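# Stand the held coiled belt upright in a tray compartment

## Task

Place the rolled-up belt that is already in one of the hands, together with its buckle, into any compartment of the tray so that it stands on its edge like a wheel rather than lying flat, with the coil still intact, and make sure the tray remains upright on the table.

## Robot and tools

Robot: two arms, left_arm and right_arm, each ending in a five-finger hand (right_arm has a right hand, left_arm its mirror-image left hand). Calibrated base positions in the scene frame: left_arm (-0.004, +0.360, +0.019) m, right_arm (-0.033, -0.292, +0.013) m, both nearly unrotated. A camera stand is fixed behind the arms.

Frames: the scene frame has its origin at table-top height, halfway between the nominal bases, +z up, +x out over the table, and left_arm on the +y side. Fixed cameras and the table use it. Every hand pose, velocity, target and wrist-camera pose is reported in that arm's own base frame, and offsets move along that base's axes, with turns made about the Hand target position.

Hand point: a point fixed to the palm, 0.05 m in front of it and 0.15 m from the wrist mounting face. Its +z runs along the straight fingers, +y out of the palm, +x across the palm away from the thumb on the right hand (toward the thumb on the left hand). Straight fingers extend 0.06 to 0.07 m past the point and sit 0.06 m behind it along -y. A bracket on the little-finger side of the wrist can strike objects.

One row = 28 numbers, all in [-1, 1], always for both arms: left dx, dy, dz, rx, ry, rz, then left little, ring, middle, index, thumb_bend, thumb_turn, force_limit, speed; then the same 14 for the right arm. The six pose numbers are an offset (not a pose) from the Hand target held when the action or move began; 1.0 equals 0.6 m or 180 degrees; rx, ry, rz form a single rotation vector. Within one action every row counts from that same start, so sending the same offset again moves the hand further. Six zeros re-request the current Hand target. The six finger numbers are absolute targets: -1 open/straight, +1 curled; thumb_turn -1 beside the palm, +1 opposite the fingers. force_limit maps -1 to about 0 N and +1 to 10 N at the fingertip (15 N for the thumb motors). speed rises from nearly zero at -1 to full at +0.48 and above; use about -0.94 or lower for a gentle close. No value means 'unchanged': to keep a hand as it is, resend the last eight numbers you sent for it; if you have sent none, send its hand_measured six plus hand_force_limit and hand_speed.

Tools:
- execute_actions(actions, cameras): actions is a list of actions, each up to 15 rows; each row is one 1/30 s step, and a short action repeats its last row to fill 15 steps (0.5 s). Images return only for an empty list or if cameras names them (["all"] for every camera, [] for none).
- move(target, speed, blend, blocking, cameras): target is one 28-number row or up to 15 rows, all offsets from the same starting Hand targets. speed is path top speed in m/s, 0.002 to 4.3 (default 0.25), turning limited to twice that in rad/s; one value or one per target. blend (m) rounds corners of a list; 0 stops at each. The whole list gets at most 10 s. blocking=false returns after about 0.5 s while the move continues. Paths ignore obstacles and the other arm. The result adds a 'move:' line: done, off_target, moving, held or fault, plus limits such as paced (pose clipped) or held (steps withheld).
- wait(seconds 0 to 10, cameras): lets time pass with commands held.
- stop(cameras): brakes a running move.
- zoom_image(camera, region [x0, y0, x1, y1] in pixels, at most 504 by 504) on the newest image of cam_head_left, cam_head_right, cam_high, cam_left_wrist or cam_right_wrist.
- show_instructions(): shows the reference pages.
- finished_scene(scene 1): ends the scene permanently.

Cameras (width x height): cam_head_left 896x504, cam_head_right 896x504, cam_high 896x504, cam_left_wrist 672x504, cam_right_wrist 672x504.

Results: end_effector_position (m) and end_effector_quat_wxyz per arm in its base frame; Hand target (the last commanded pose after clipping, the base for the next offsets); hand_measured, hand_stopped_by (moving, target, force, stalled, fault) and hand_load_n, all six values in row order; hand_force_limit and hand_speed; Joint velocities (may be omitted when all are at noise level); joint torques (noisy, offset, include arm weight; numbers 3 and 4 wrap at ±28 N m); motor temperatures.

Behaviour: orientation commands are clipped to within 40 degrees of the measured one each step. Hands often rest 1 to 3 cm (up to 5 cm) short, usually low, especially when loaded; waiting does not fix this, so send the missing distance as a further offset. A stopped arm keeps pushing until commanded back past its hand point. Fingers keep moving after an action until target or force_limit, then lock; to grip harder raise force_limit and send a more-closed target; to release send a more-open one. A thumb opposed to the fingers can hold objects roughly 0.035 to 0.065 m thick, handles down to about 0.025 m. A dropped grip shows as hand_load_n near 0.

Joint ranges (rad): waist -2.880 to 2.880, shoulder 0 to 3.142, elbow 0 to 3.019, wrist pitch -1.693 to 1.571, wrist yaw -1.571 to 1.571, wrist roll -2.094 to 2.094.

Avoid: dropping the belt or releasing it while moving, letting anything leave the table, tipping the tray, fast or hard contacts with fixed or heavy objects, any contact or finger pinch between the two arms, routing paths close to an arm's own base, and overloading fingers. Long holds, stretched arms or pushing at unreachable poses heat motors: a MOTOR HOT line appears at 85 °C and at 100 °C that arm goes limp for 30 s or more. Objects may occasionally get nudged by outside pushes.

Each tool is called after ">>>" by a JSON object that holds its "method" and its "body".

Reference images:

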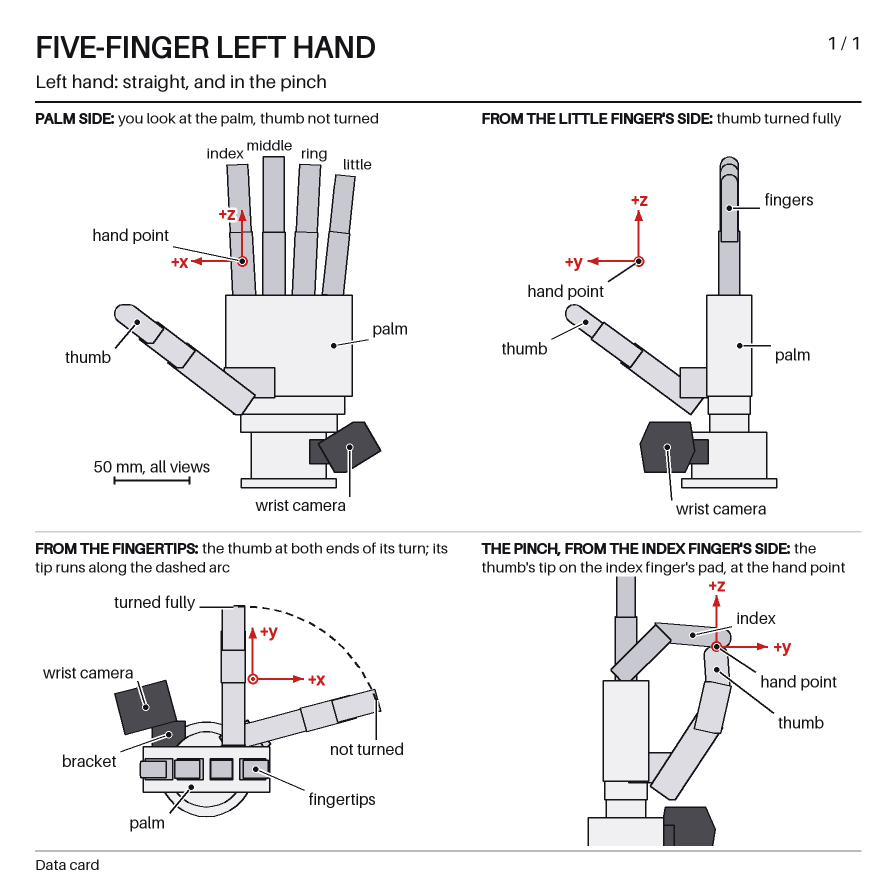

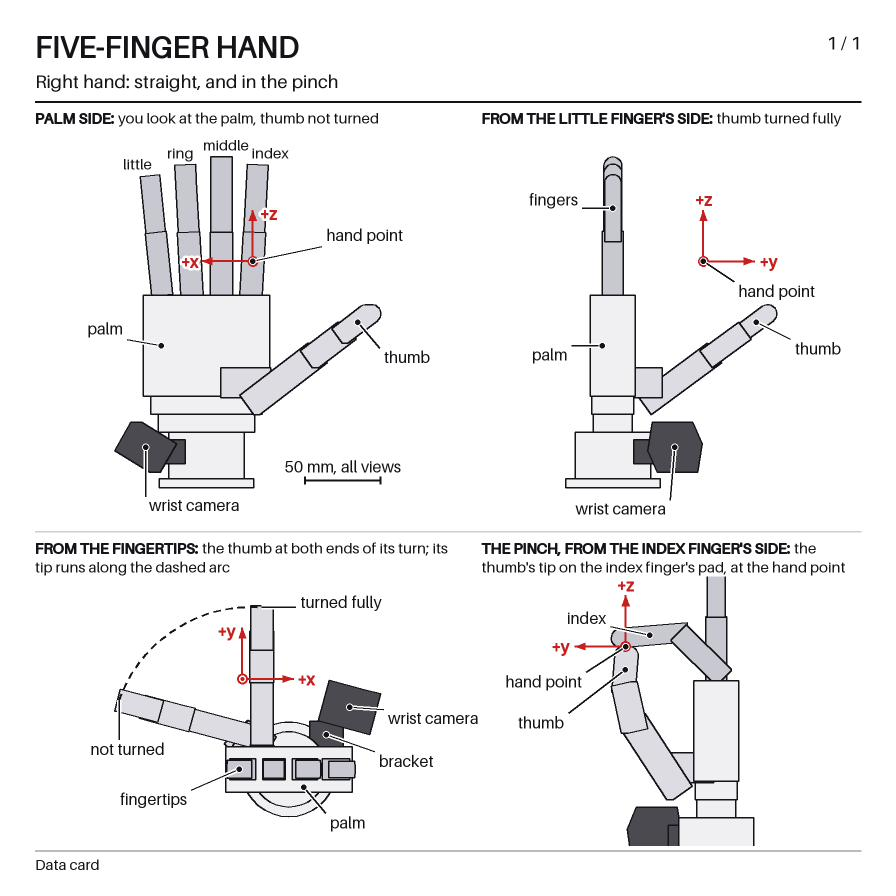

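## Session

>>> {"method": "execute_actions", "body": {"actions": []}}

Scene clock: 0.00 s.
left_arm: end_effector_position=(+0.5416, -0.0313, +0.4321) hand_measured=(-1.000, -1.000, -1.000, -1.000, -1.000, -1.000) hand_load_n=(+0.0, +0.0, +0.0, +0.0, +0.0, +0.0) hand_stopped_by=(target, target, target, target, target, target) hand_force_limit=0.00 hand_speed=-0.80 end_effector_quat_wxyz=(+0.500, -0.500, +0.500, -0.500) | right_arm: end_effector_position=(+0.4717, +0.3969, +0.2652) hand_measured=(+1.000, +1.000, +0.154, +0.160, -0.312, +0.928) hand_load_n=(+0.0, +0.0, +10.0, +0.5, +6.5, +0.0) hand_stopped_by=(target, target, target, target, target, target) hand_force_limit=0.00 hand_speed=-0.80 end_effector_quat_wxyz=(+0.711, -0.181, +0.661, +0.158)
Joint positions: left_arm=[0 1.047 1.047 0 0 0] | right_arm=[0.653 1.573 0.721 0.914 0.166 1.512]
Joint velocities: within noise
Joint torques (N m): no reading
Motor temperatures (°C): left_arm=[28 29 29 28 28 30] | right_arm=[26 26 27 27 28 28]
Heat: left arm: hottest wrist roll 30 °C; right arm: hottest wrist yaw 28 °C.
Hand target: left_arm +0.5436, -0.0313, +0.4488; +0.507, -0.493, +0.493, -0.507 | right_arm +0.4754, +0.3997, +0.2743; +0.717, -0.178, +0.655, +0.161

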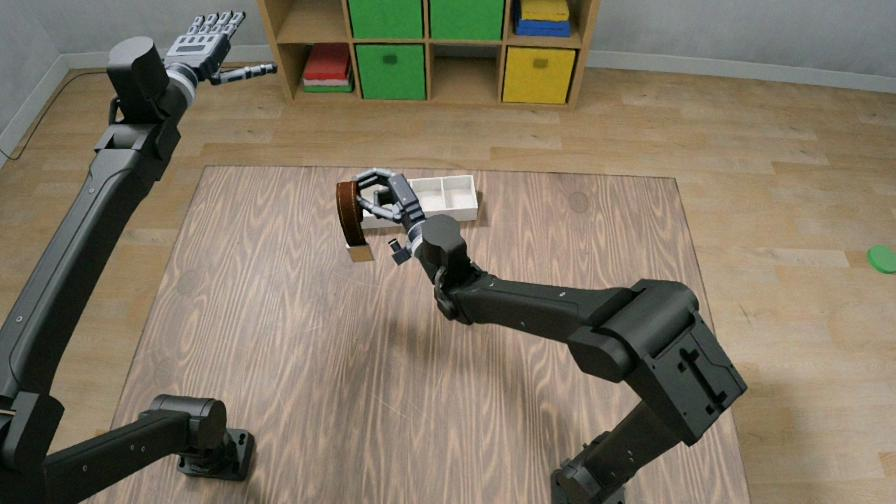

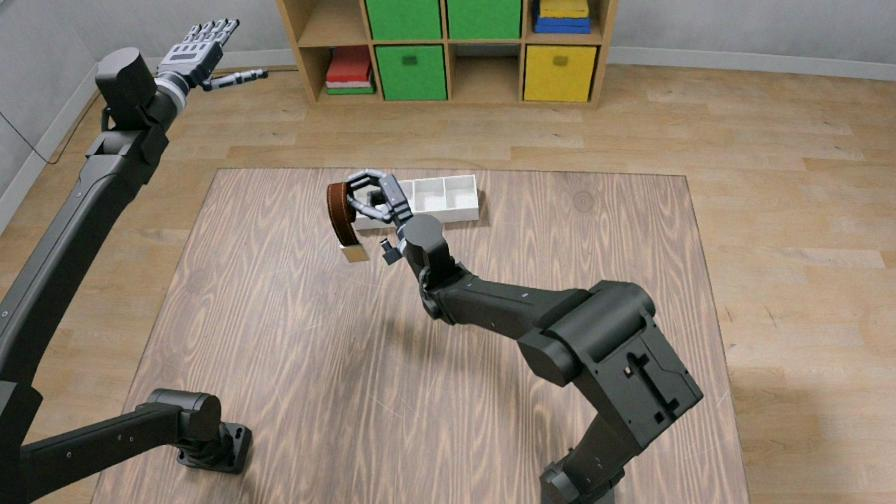

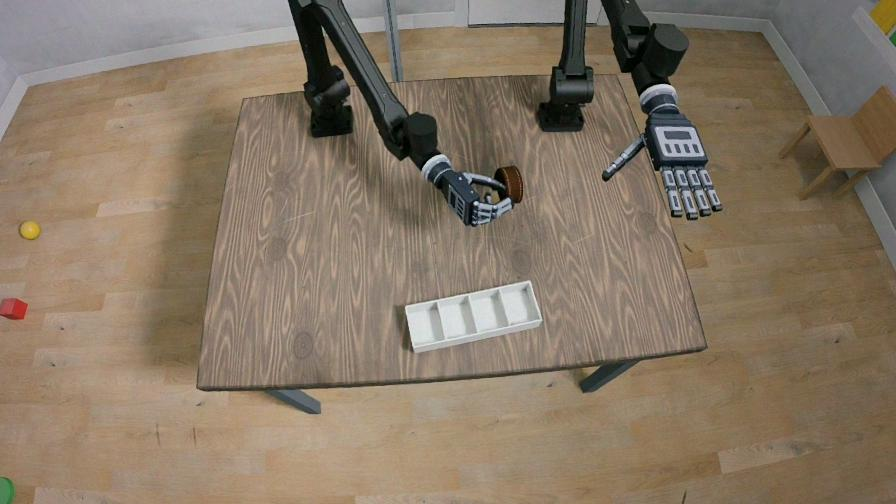

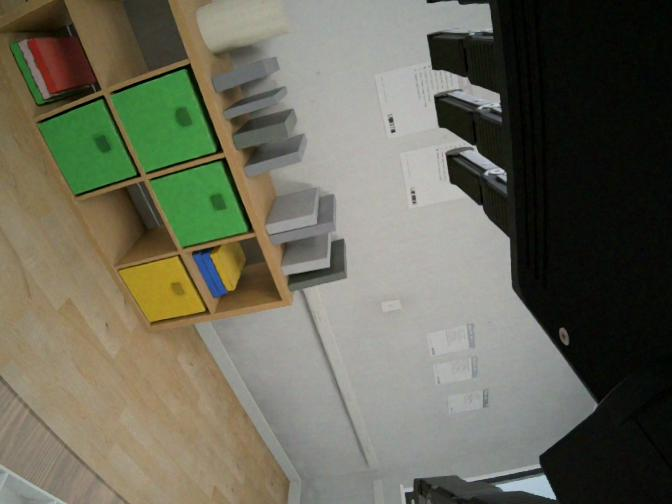

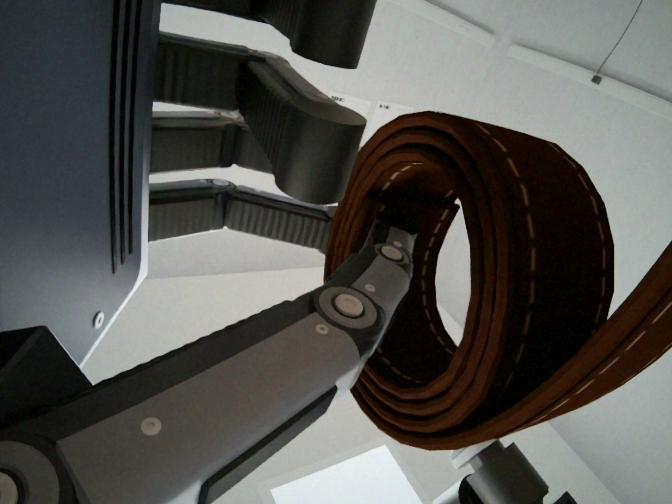

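>>> {"method": "zoom_image", "body": {"camera": "cam_head_left", "region": [300, 140, 500, 280]}}

>>> {"method": "zoom_image", "body": {"camera": "cam_high", "region": [390, 140, 570, 360]}}

>>> {"method": "zoom_image", "body": {"camera": "cam_head_right", "region": [300, 140, 500, 280]}}

Scaled by 2.520 from the camera's 896x504 image, which has a finer 1280x720 frame.

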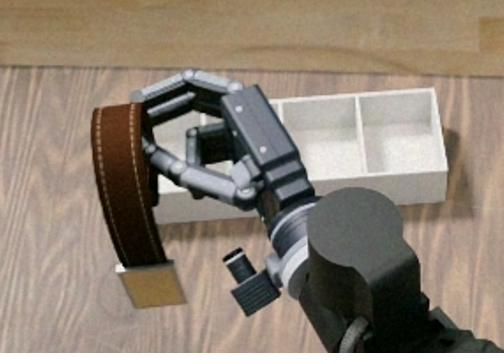

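Scaled by 2.291 from the camera's 896x504 image, which has a finer 1280x720 frame.

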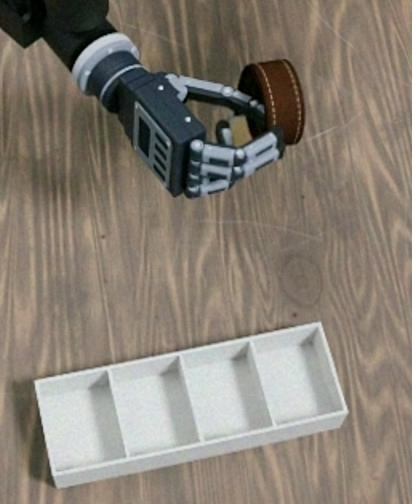

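Scaled by 2.520 from the camera's 896x504 image, which has a finer 1280x720 frame.

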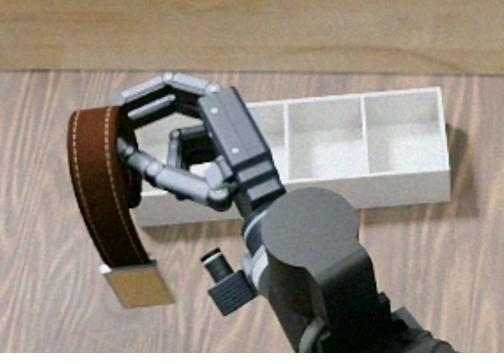

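>>> {"method": "zoom_image", "body": {"camera": "cam_high", "region": [450, 150, 540, 240]}}

>>> {"method": "zoom_image", "body": {"camera": "cam_head_left", "region": [325, 160, 425, 270]}}

>>> {"method": "zoom_image", "body": {"camera": "cam_right_wrist", "region": [250, 50, 672, 504]}}

>>> {"method": "zoom_image", "body": {"camera": "cam_high", "region": [390, 270, 560, 370]}}

Scaled by 5.600 from the camera's 896x504 image, which has a finer 1280x720 frame.

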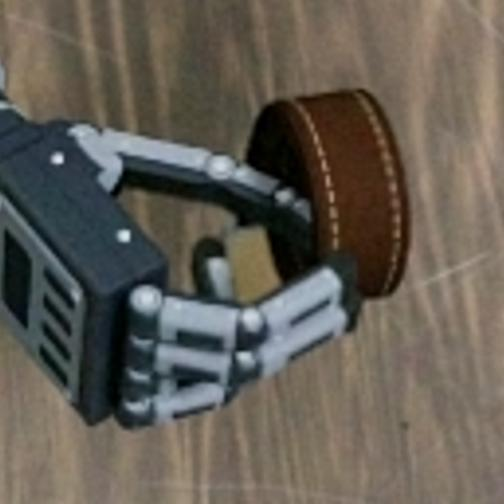

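Scaled by 4.582 from the camera's 896x504 image, which has a finer 1280x720 frame.

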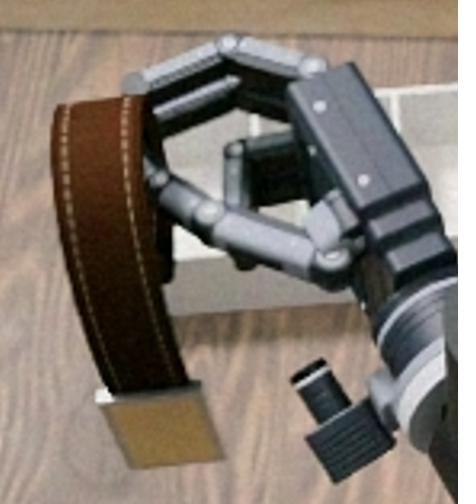

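Scaled by 1.110 from the camera's 672x504 image, which has a finer 960x720 frame.

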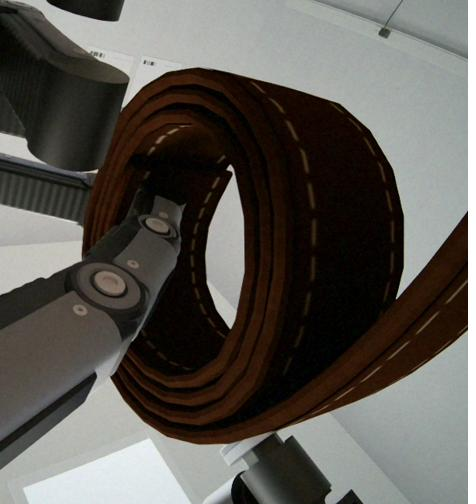

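Scaled by 2.965 from the camera's 896x504 image, which has a finer 1280x720 frame.

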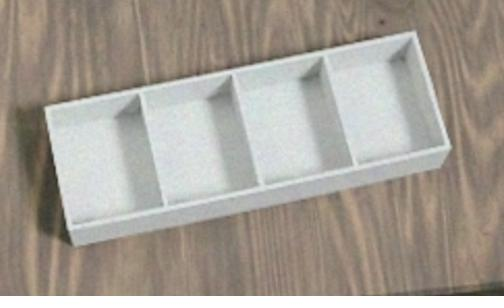

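>>> {"method": "move", "body": {"target": [[-0.15, 0.0, -0.27, 0, 0, -0.272, -1, -1, -1, -1, -1, -1, 0, -0.8, 0, 0, 0, 0, 0, 0, 1.0, 1.0, 0.154, 0.160, -0.312, 0.928, 0, -0.8]], "speed": 0.25, "cameras": ["all"]}}

Scene clock: 214.90 s.
left_arm: end_effector_position=(+0.4506, -0.0364, +0.2922) hand_measured=(-1.000, -1.000, -1.000, -1.000, -1.000, -1.000) hand_load_n=(+0.0, +0.0, +0.0, +0.0, +0.0, +0.0) hand_stopped_by=(target, target, target, target, target, target) hand_force_limit=0.00 hand_speed=-0.80 end_effector_quat_wxyz=(+0.252, -0.239, +0.655, -0.671) | right_arm: end_effector_position=(+0.4717, +0.3969, +0.2652) hand_measured=(+1.000, +1.000, +0.152, +0.160, -0.316, +0.928) hand_load_n=(+0.0, +0.0, +8.5, +0.5, +5.5, -0.5) hand_stopped_by=(target, target, force, target, target, target) hand_force_limit=0.00 hand_speed=-0.80 end_effector_quat_wxyz=(+0.711, -0.181, +0.661, +0.158)
Joint positions: left_arm=[0.365 1.214 0.76 0.535 1.226 -0.068] | right_arm=[0.653 1.573 0.721 0.914 0.166 1.512]
Joint torques (N m): left_arm=[-0.44 -7.06 7.92 2.88 0.16 -0.12] | right_arm=[-0.56 -10.93 9.2 2.24 -0.06 0.03]
Motor temperatures (°C): left_arm=[27 29 36 28 27 28] | right_arm=[26 28 30 28 28 27]
Heat: left arm: hottest elbow 36 °C; right arm: hottest elbow 30 °C.
Hand target: left_arm +0.4536, -0.0313, +0.2867; +0.251, -0.244, +0.653, -0.672 | right_arm +0.4754, +0.3997, +0.2743; +0.717, -0.178, +0.655, +0.161
Off the commanded pose: left_arm 0.008 m, 1 deg | right_arm 0.010 m, 1 deg.
move: done

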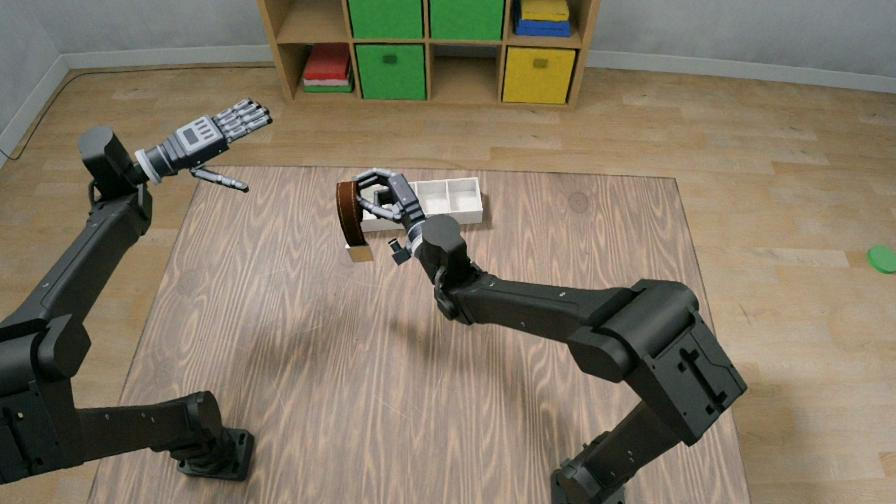

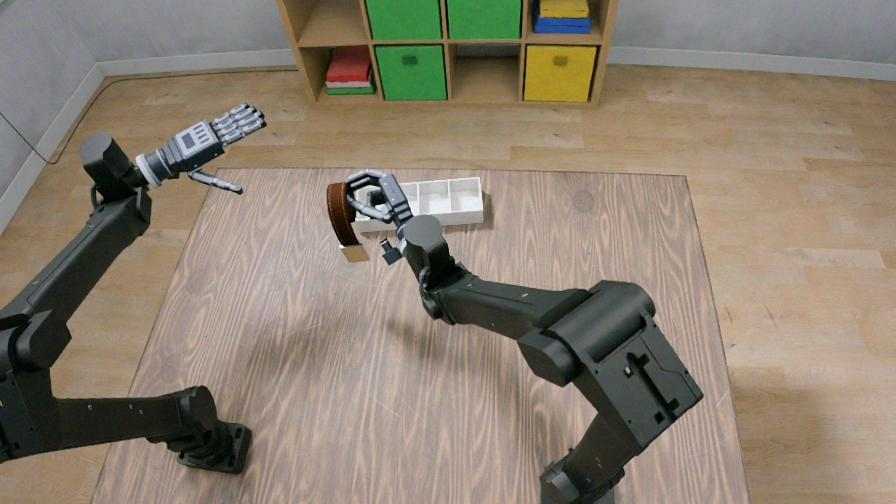

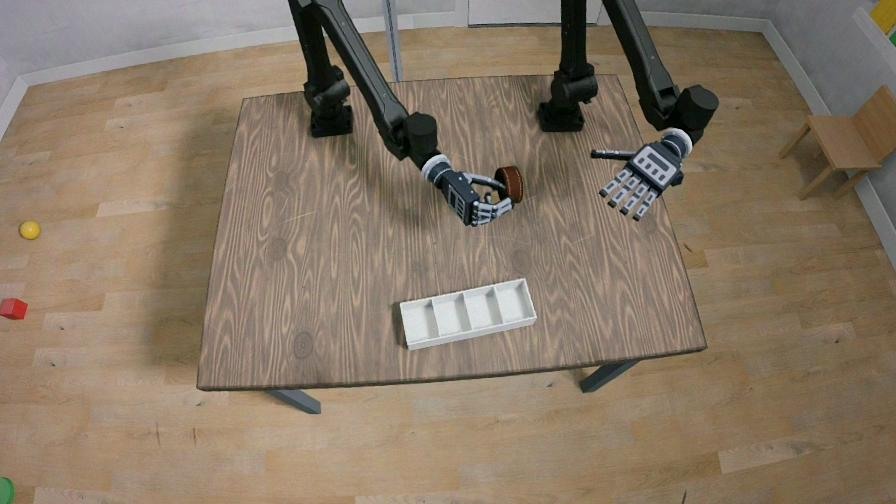

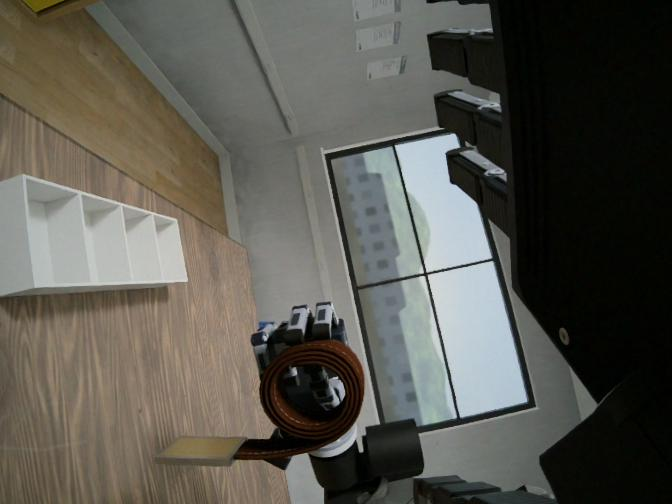

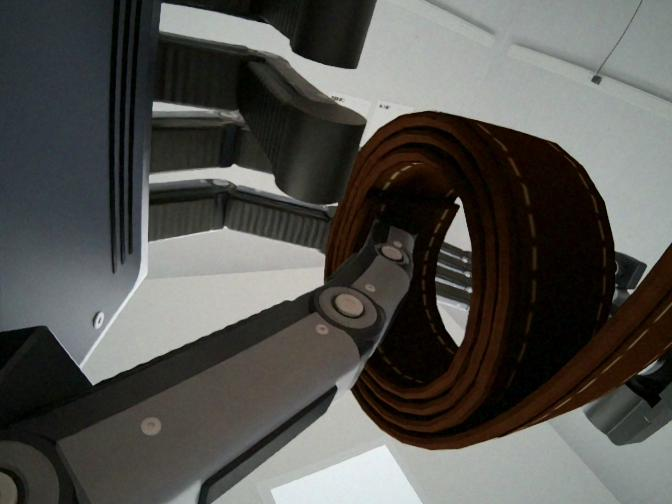

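>>> {"method": "zoom_image", "body": {"camera": "cam_left_wrist", "region": [140, 280, 440, 504]}}

Scaled by 1.680 from the camera's 672x504 image, which has a finer 960x720 frame.

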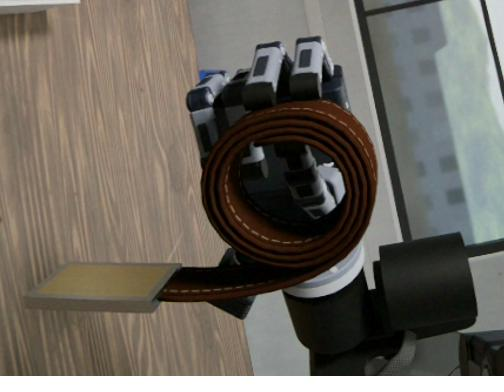

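>>> {"method": "move", "body": {"target": [[0, 0, 0, 0, 0, 0, -1, -1, -1, -1, -1, -1, 0, -0.8, 0, 0, 0.05, 0, 0.25, 0, 1.0, 1.0, 0.154, 0.22, -0.312, 0.928, 0, -0.94]], "speed": 0.2, "cameras": ["cam_left_wrist", "cam_right_wrist", "cam_head_left", "cam_high"]}}

Scene clock: 345.10 s.
left_arm: end_effector_position=(+0.4506, -0.0364, +0.2922) hand_measured=(-1.000, -1.000, -1.000, -1.000, -1.000, -1.000) hand_load_n=(+0.0, -0.5, +0.0, +0.0, +0.0, +0.0) hand_stopped_by=(target, target, target, target, target, target) hand_force_limit=0.00 hand_speed=-0.80 end_effector_quat_wxyz=(+0.251, -0.239, +0.655, -0.671) | right_arm: end_effector_position=(+0.4573, +0.3930, +0.2562) hand_measured=(+1.000, +1.000, +0.152, +0.180, -0.316, +0.928) hand_load_n=(+0.0, +0.0, +7.0, +6.0, +8.5, -1.0) hand_stopped_by=(target, target, force, force, target, target) hand_force_limit=0.00 hand_speed=-0.94 end_effector_quat_wxyz=(+0.384, -0.117, +0.894, +0.198)
Joint positions: left_arm=[0.365 1.214 0.76 0.535 1.226 -0.069] | right_arm=[0.647 1.338 0.994 -0.335 0.032 1.942]
Joint torques (N m): left_arm=[-0.26 -7.18 7.94 2.89 0.15 -0.14] | right_arm=[-1.2 -10.87 16.16 1.63 -0.22 0.16]
Heat: left arm: hottest elbow 34 °C; right arm: hottest elbow 31 °C.
Hand target: left_arm +0.4536, -0.0313, +0.2867; +0.251, -0.244, +0.653, -0.671 | right_arm +0.4754, +0.3998, +0.3044; +0.412, -0.103, +0.879, +0.217
Off the commanded pose: left_arm 0.008 m, 1 deg | right_arm 0.052 m, 5 deg.
move: off_target (right_arm)
Images, in order (width x height): cam_head_left 896x504, cam_high 896x504, cam_left_wrist 672x504, cam_right_wrist 672x504.

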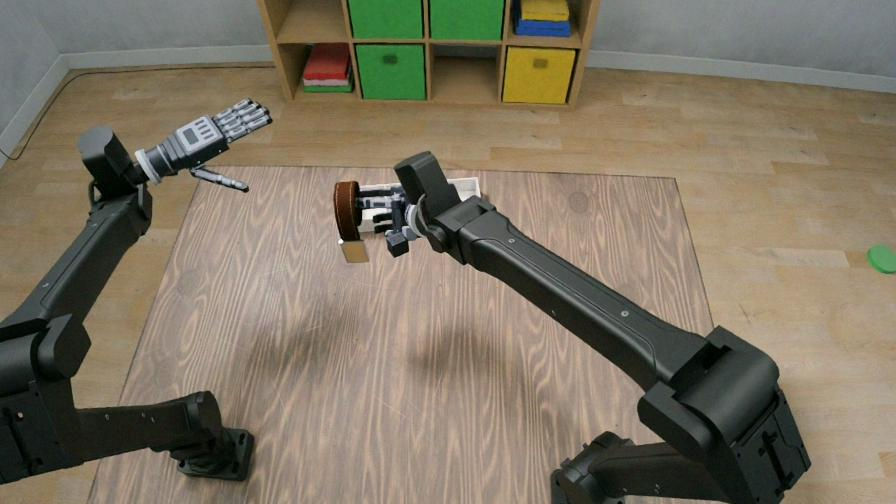

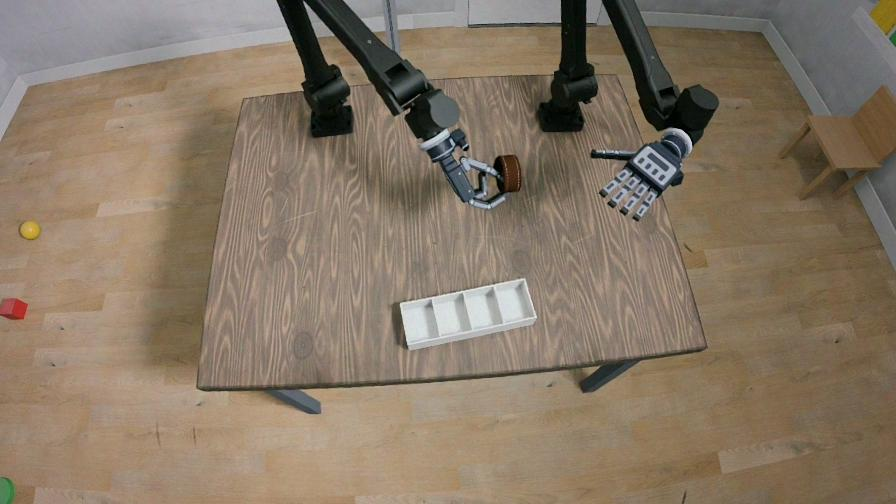

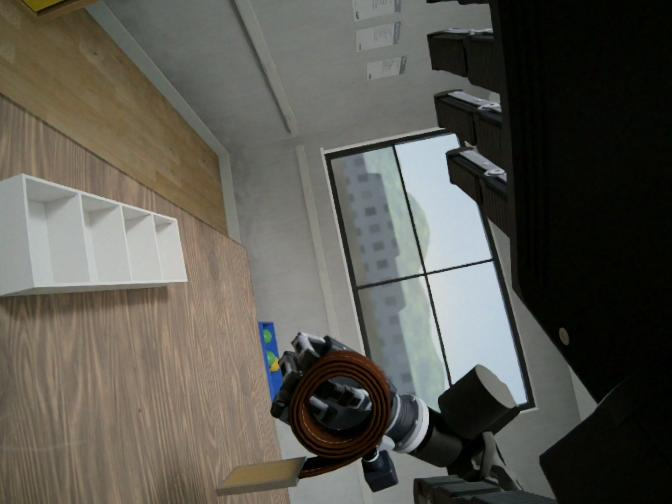

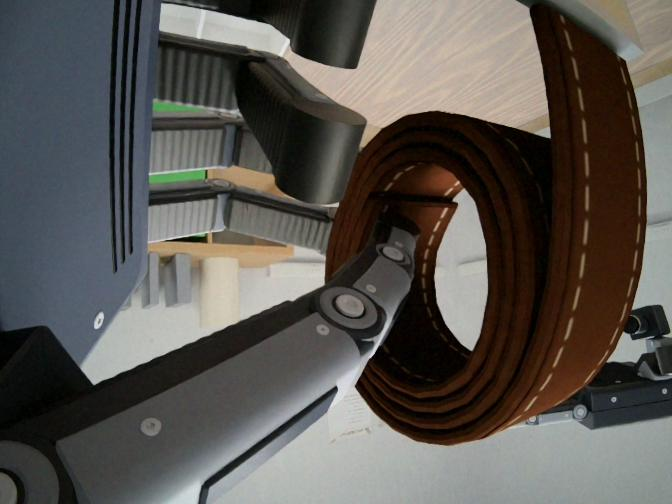

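>>> {"method": "zoom_image", "body": {"camera": "cam_left_wrist", "region": [200, 310, 440, 504]}}

Scaled by 2.100 from the camera's 672x504 image, which has a finer 960x720 frame.

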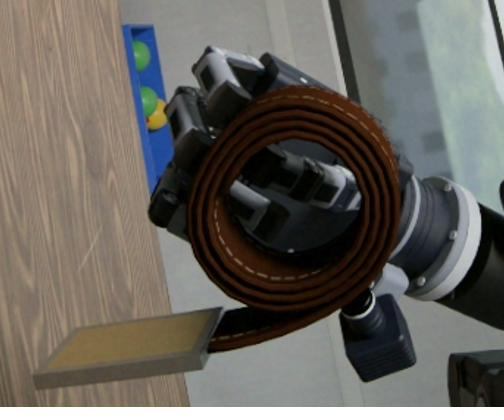

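>>> {"method": "move", "body": {"target": [[0, 0, 0, 0, 0, 0, -1, -1, -1, -1, -1, -1, 0, -0.8, -0.026, -0.167, 0.06, -0.0065, 0.28, -0.004, 1.0, 1.0, 0.154, 0.22, -0.312, 0.928, 0, -0.94]], "speed": 0.2, "cameras": ["cam_left_wrist", "cam_head_left", "cam_high"]}}

Scene clock: 584.47 s.
left_arm: end_effector_position=(+0.4506, -0.0364, +0.2922) hand_measured=(-1.000, -1.000, -1.000, -1.000, -1.000, -1.000) hand_load_n=(+0.0, +0.0, +0.0, +0.0, +0.0, +0.0) hand_stopped_by=(target, target, target, target, target, target) hand_force_limit=0.00 hand_speed=-0.80 end_effector_quat_wxyz=(+0.251, -0.239, +0.655, -0.671) | right_arm: end_effector_position=(+0.4459, +0.2963, +0.3149) hand_measured=(+1.000, +1.000, +0.152, +0.180, -0.316, +0.928) hand_load_n=(+0.0, +0.0, +7.0, +6.0, +8.5, +0.0) hand_stopped_by=(target, target, force, force, target, target) hand_force_limit=0.00 hand_speed=-0.94 end_effector_quat_wxyz=(-0.024, +0.009, +0.976, +0.218)
Joint positions: left_arm=[0.365 1.214 0.76 0.535 1.226 -0.069] | right_arm=[0.362 1.495 1.564 -1.517 -0.426 1.977]
Joint torques (N m): left_arm=[-0.38 -7.36 7.87 2.91 0.15 -0.13] | right_arm=[-1.03 -11.16 15.05 0.16 -0.71 -0.12]
Motor temperatures (°C): left_arm=[27 29 34 28 27 28] | right_arm=[26 27 41 27 27 27]
Heat: left arm: hottest elbow 34 °C; right arm: hottest elbow 41 °C.
Hand target: left_arm +0.4536, -0.0313, +0.2867; +0.251, -0.244, +0.653, -0.671 | right_arm +0.4597, +0.2996, +0.3404; -0.002, +0.001, +0.973, +0.229
Off the commanded pose: left_arm 0.008 m, 1 deg | right_arm 0.029 m, 3 deg.
move: off_target (right_arm)
Images, in order (width x height): cam_head_left 896x504, cam_high 896x504, cam_left_wrist 672x504.

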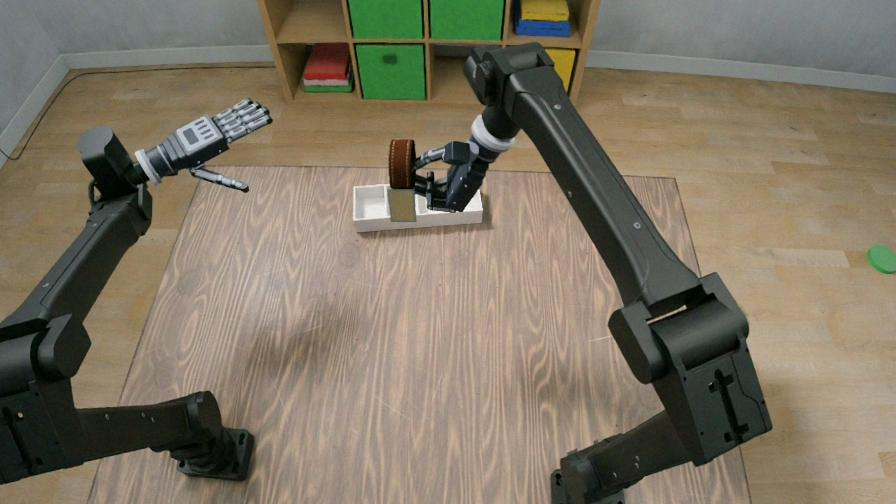

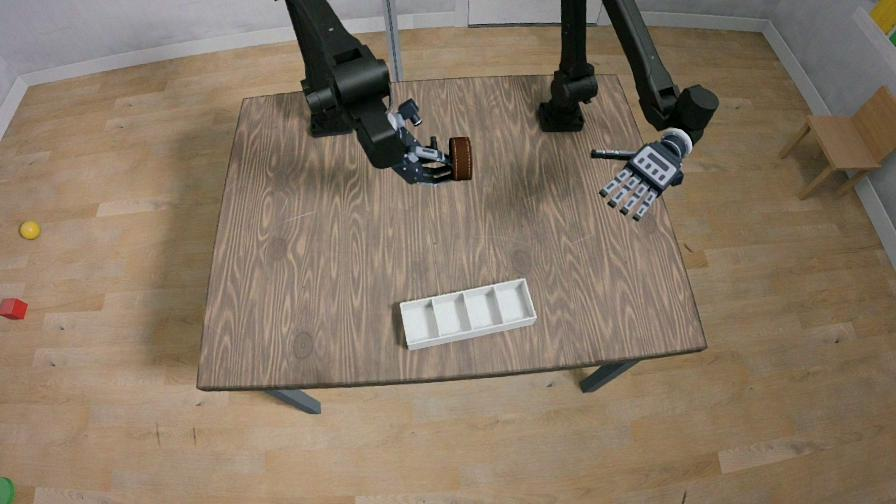

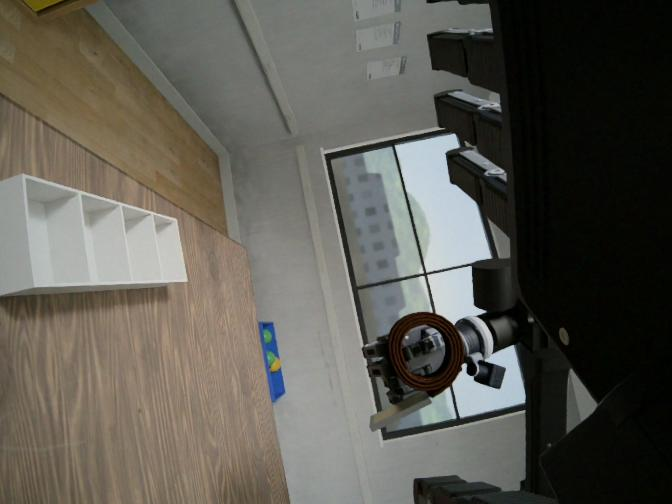

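>>> {"method": "zoom_image", "body": {"camera": "cam_left_wrist", "region": [340, 280, 540, 450]}}

Scaled by 2.520 from the camera's 672x504 image, which has a finer 960x720 frame.

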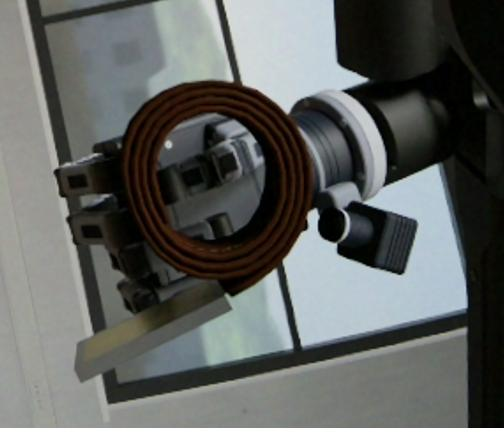

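>>> {"method": "move", "body": {"target": [[0, 0, 0, 0, 0, 0, -1, -1, -1, -1, -1, -1, 0, -0.8, 0, -0.08, 0.03, -0.1155, -0.1155, 0.490, 1.0, 1.0, 0.154, 0.22, -0.312, 0.928, 0, -0.94], [0, 0, 0, 0, 0, 0, -1, -1, -1, -1, -1, -1, 0, -0.8, 0, -0.167, 0.03, 0, 0, 1.0, 1.0, 1.0, 0.154, 0.22, -0.312, 0.928, 0, -0.94]], "speed": 0.3, "blend": [0.03, 0], "cameras": ["cam_left_wrist", "cam_head_left", "cam_high", "cam_right_wrist"]}}

Scene clock: 627.17 s.
left_arm: end_effector_position=(+0.4506, -0.0364, +0.2922) hand_measured=(-1.000, -1.000, -1.000, -1.000, -1.000, -1.000) hand_load_n=(+0.0, +0.0, +0.0, +0.0, +0.0, -0.5) hand_stopped_by=(target, target, target, target, target, target) hand_force_limit=0.00 hand_speed=-0.80 end_effector_quat_wxyz=(+0.251, -0.239, +0.655, -0.671) | right_arm: end_effector_position=(+0.4662, +0.2004, +0.3506) hand_measured=(+1.000, +1.000, +0.152, +0.180, -0.316, +0.928) hand_load_n=(+0.0, +0.0, +6.5, +5.5, +9.0, +0.0) hand_stopped_by=(target, target, force, force, target, target) hand_force_limit=0.00 hand_speed=-0.94 end_effector_quat_wxyz=(+0.146, +0.972, +0.040, +0.182)
Joint positions: left_arm=[0.365 1.214 0.76 0.535 1.226 -0.069] | right_arm=[0.64 1.721 1.972 -1.675 0.449 -1.047]
Joint torques (N m): left_arm=[-0.09 -7.06 7.88 2.92 0.13 -0.13] | right_arm=[0.03 -17.26 8.51 0.12 0.63 -0.17]
Heat: left arm: hottest elbow 34 °C; right arm: hottest elbow 39 °C.
Hand target: left_arm +0.4536, -0.0313, +0.2867; +0.251, -0.244, +0.653, -0.671 | right_arm +0.4598, +0.1993, +0.3584; +0.229, +0.973, -0.001, +0.002
Off the commanded pose: left_arm 0.008 m, 1 deg | right_arm 0.010 m, 23 deg.
joint sent to its limit (right arm) — joint 4 (wrist pitch), lower limit. The joint targets are off in orientation, not in position.
move: off_target (right_arm)
Images, in order (width x height): cam_head_left 896x504, cam_high 896x504, cam_left_wrist 672x504, cam_right_wrist 672x504.

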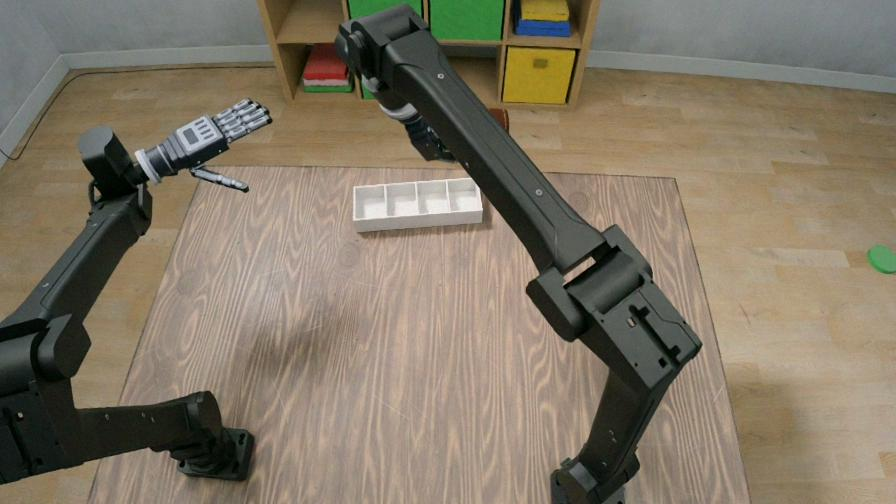

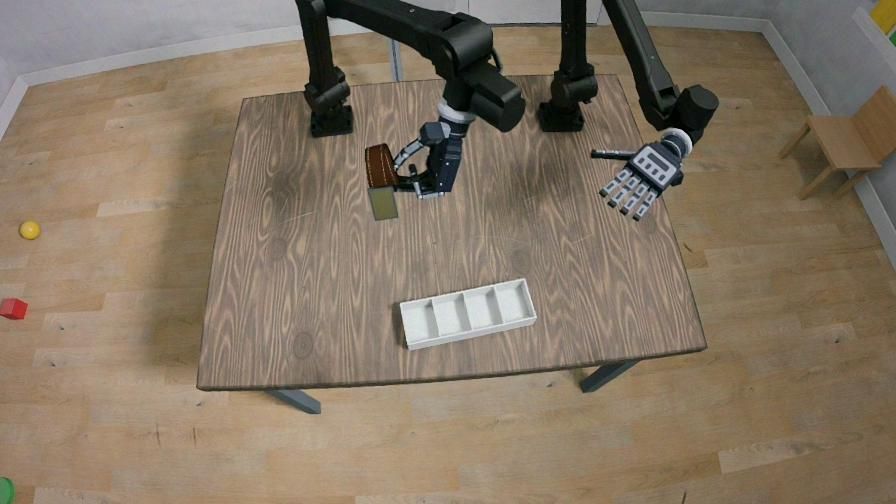

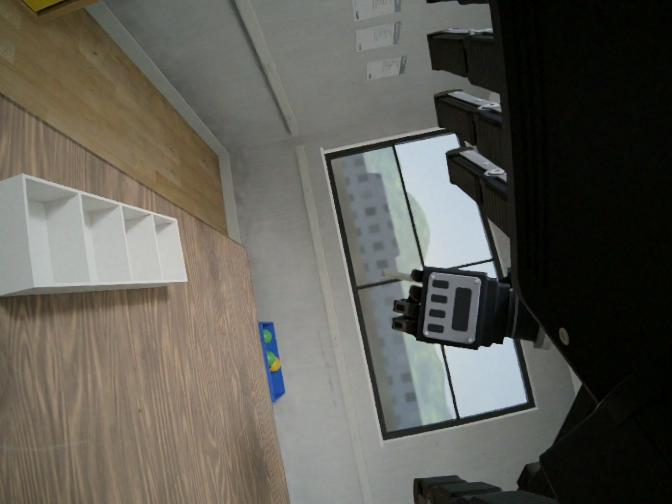

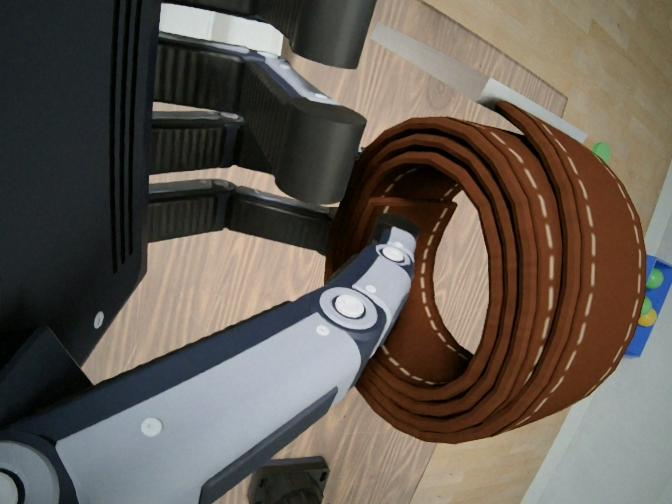

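>>> {"method": "move", "body": {"target": [[0, 0, 0, 0, 0, 0, -1, -1, -1, -1, -1, -1, 0, -0.8, 0, 0, -0.13, 0.0203, -0.387, 0.0283, 1.0, 1.0, 0.154, 0.22, -0.312, 0.928, 0, -0.94]], "speed": 0.3, "cameras": ["cam_left_wrist", "cam_head_left", "cam_high", "cam_right_wrist"]}}

Scene clock: 642.00 s.
left_arm: end_effector_position=(+0.4506, -0.0364, +0.2922) hand_measured=(-1.000, -1.000, -1.000, -1.000, -1.000, -1.000) hand_load_n=(+0.0, +0.0, +0.0, +0.0, -0.5, +0.0) hand_stopped_by=(target, target, target, target, target, target) hand_force_limit=0.00 hand_speed=-0.80 end_effector_quat_wxyz=(+0.251, -0.239, +0.655, -0.671) | right_arm: end_effector_position=(+0.4630, +0.1984, +0.2743) hand_measured=(+1.000, +1.000, +0.152, +0.180, -0.316, +0.928) hand_load_n=(+0.5, +0.0, +6.0, +6.0, +9.0, +0.5) hand_stopped_by=(target, target, force, force, target, target) hand_force_limit=0.00 hand_speed=-0.94 end_effector_quat_wxyz=(+0.160, +0.807, -0.096, +0.561)
Joint positions: left_arm=[0.365 1.214 0.76 0.535 1.226 -0.069] | right_arm=[0.789 1.437 1.147 -0.44 1.072 -1.063]
Joint torques (N m): left_arm=[-0.09 -7.24 7.84 2.88 0.14 -0.15] | right_arm=[0.09 -12.69 9.13 1.98 0.74 -0.27]
Heat: left arm: hottest elbow 34 °C; right arm: hottest elbow 38 °C.
Hand target: left_arm +0.4536, -0.0313, +0.2867; +0.251, -0.244, +0.653, -0.671 | right_arm +0.4597, +0.1994, +0.2802; +0.158, +0.804, -0.091, +0.566
Off the commanded pose: left_arm 0.008 m, 1 deg | right_arm 0.007 m, 1 deg.
move: done
Images, in order (width x height): cam_head_left 896x504, cam_high 896x504, cam_left_wrist 672x504, cam_right_wrist 672x504.

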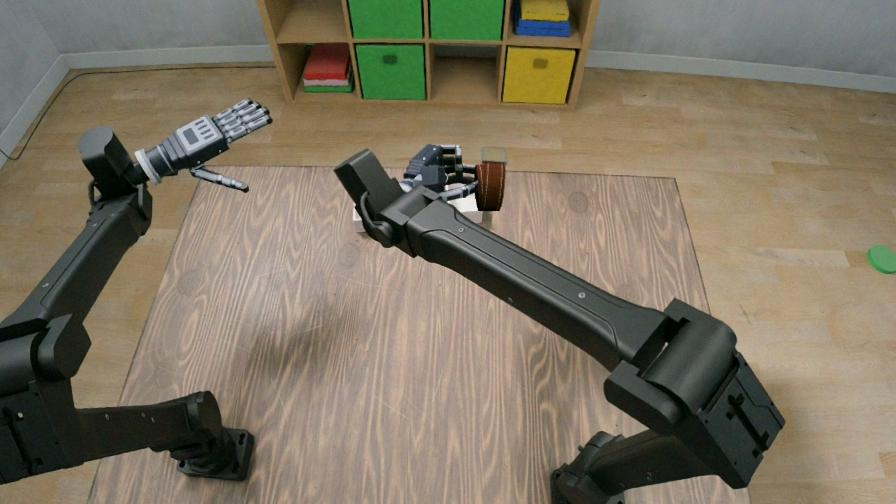

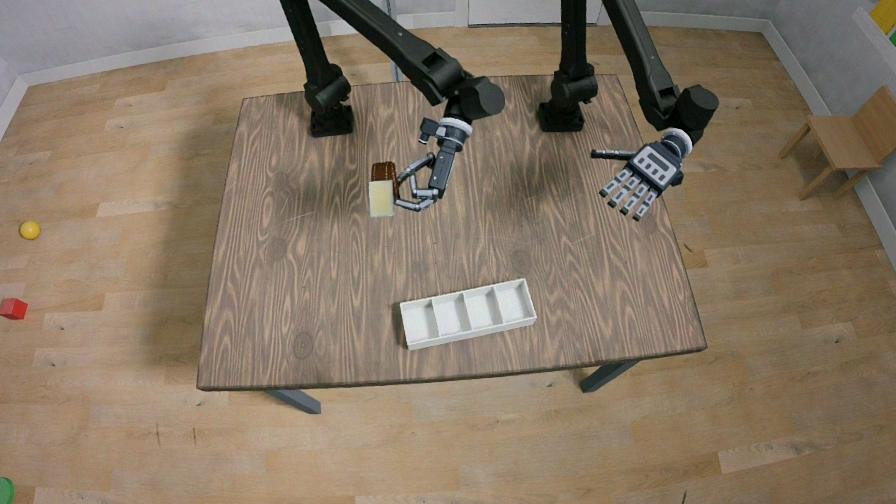

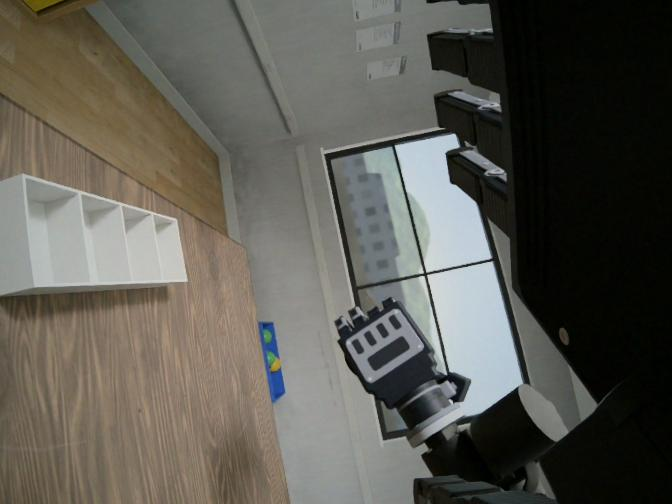

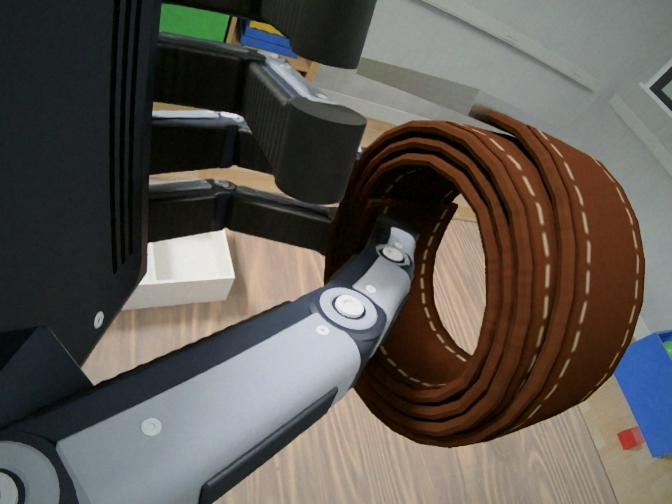

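>>> {"method": "zoom_image", "body": {"camera": "cam_high", "region": [350, 130, 550, 360]}}

>>> {"method": "zoom_image", "body": {"camera": "cam_head_left", "region": [330, 130, 550, 260]}}

Scaled by 2.191 from the camera's 896x504 image, which has a finer 1280x720 frame.

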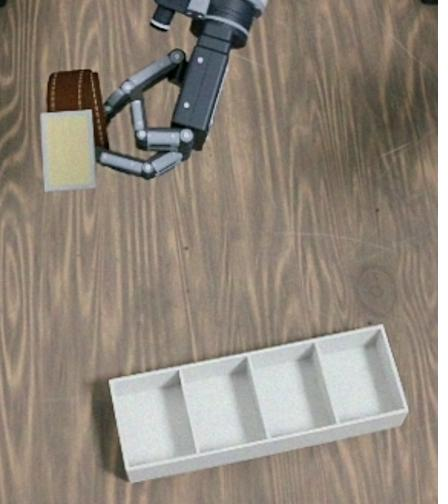

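Scaled by 2.291 from the camera's 896x504 image, which has a finer 1280x720 frame.

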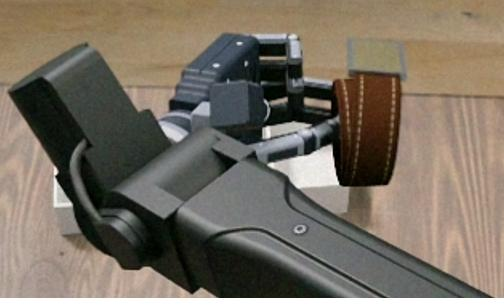

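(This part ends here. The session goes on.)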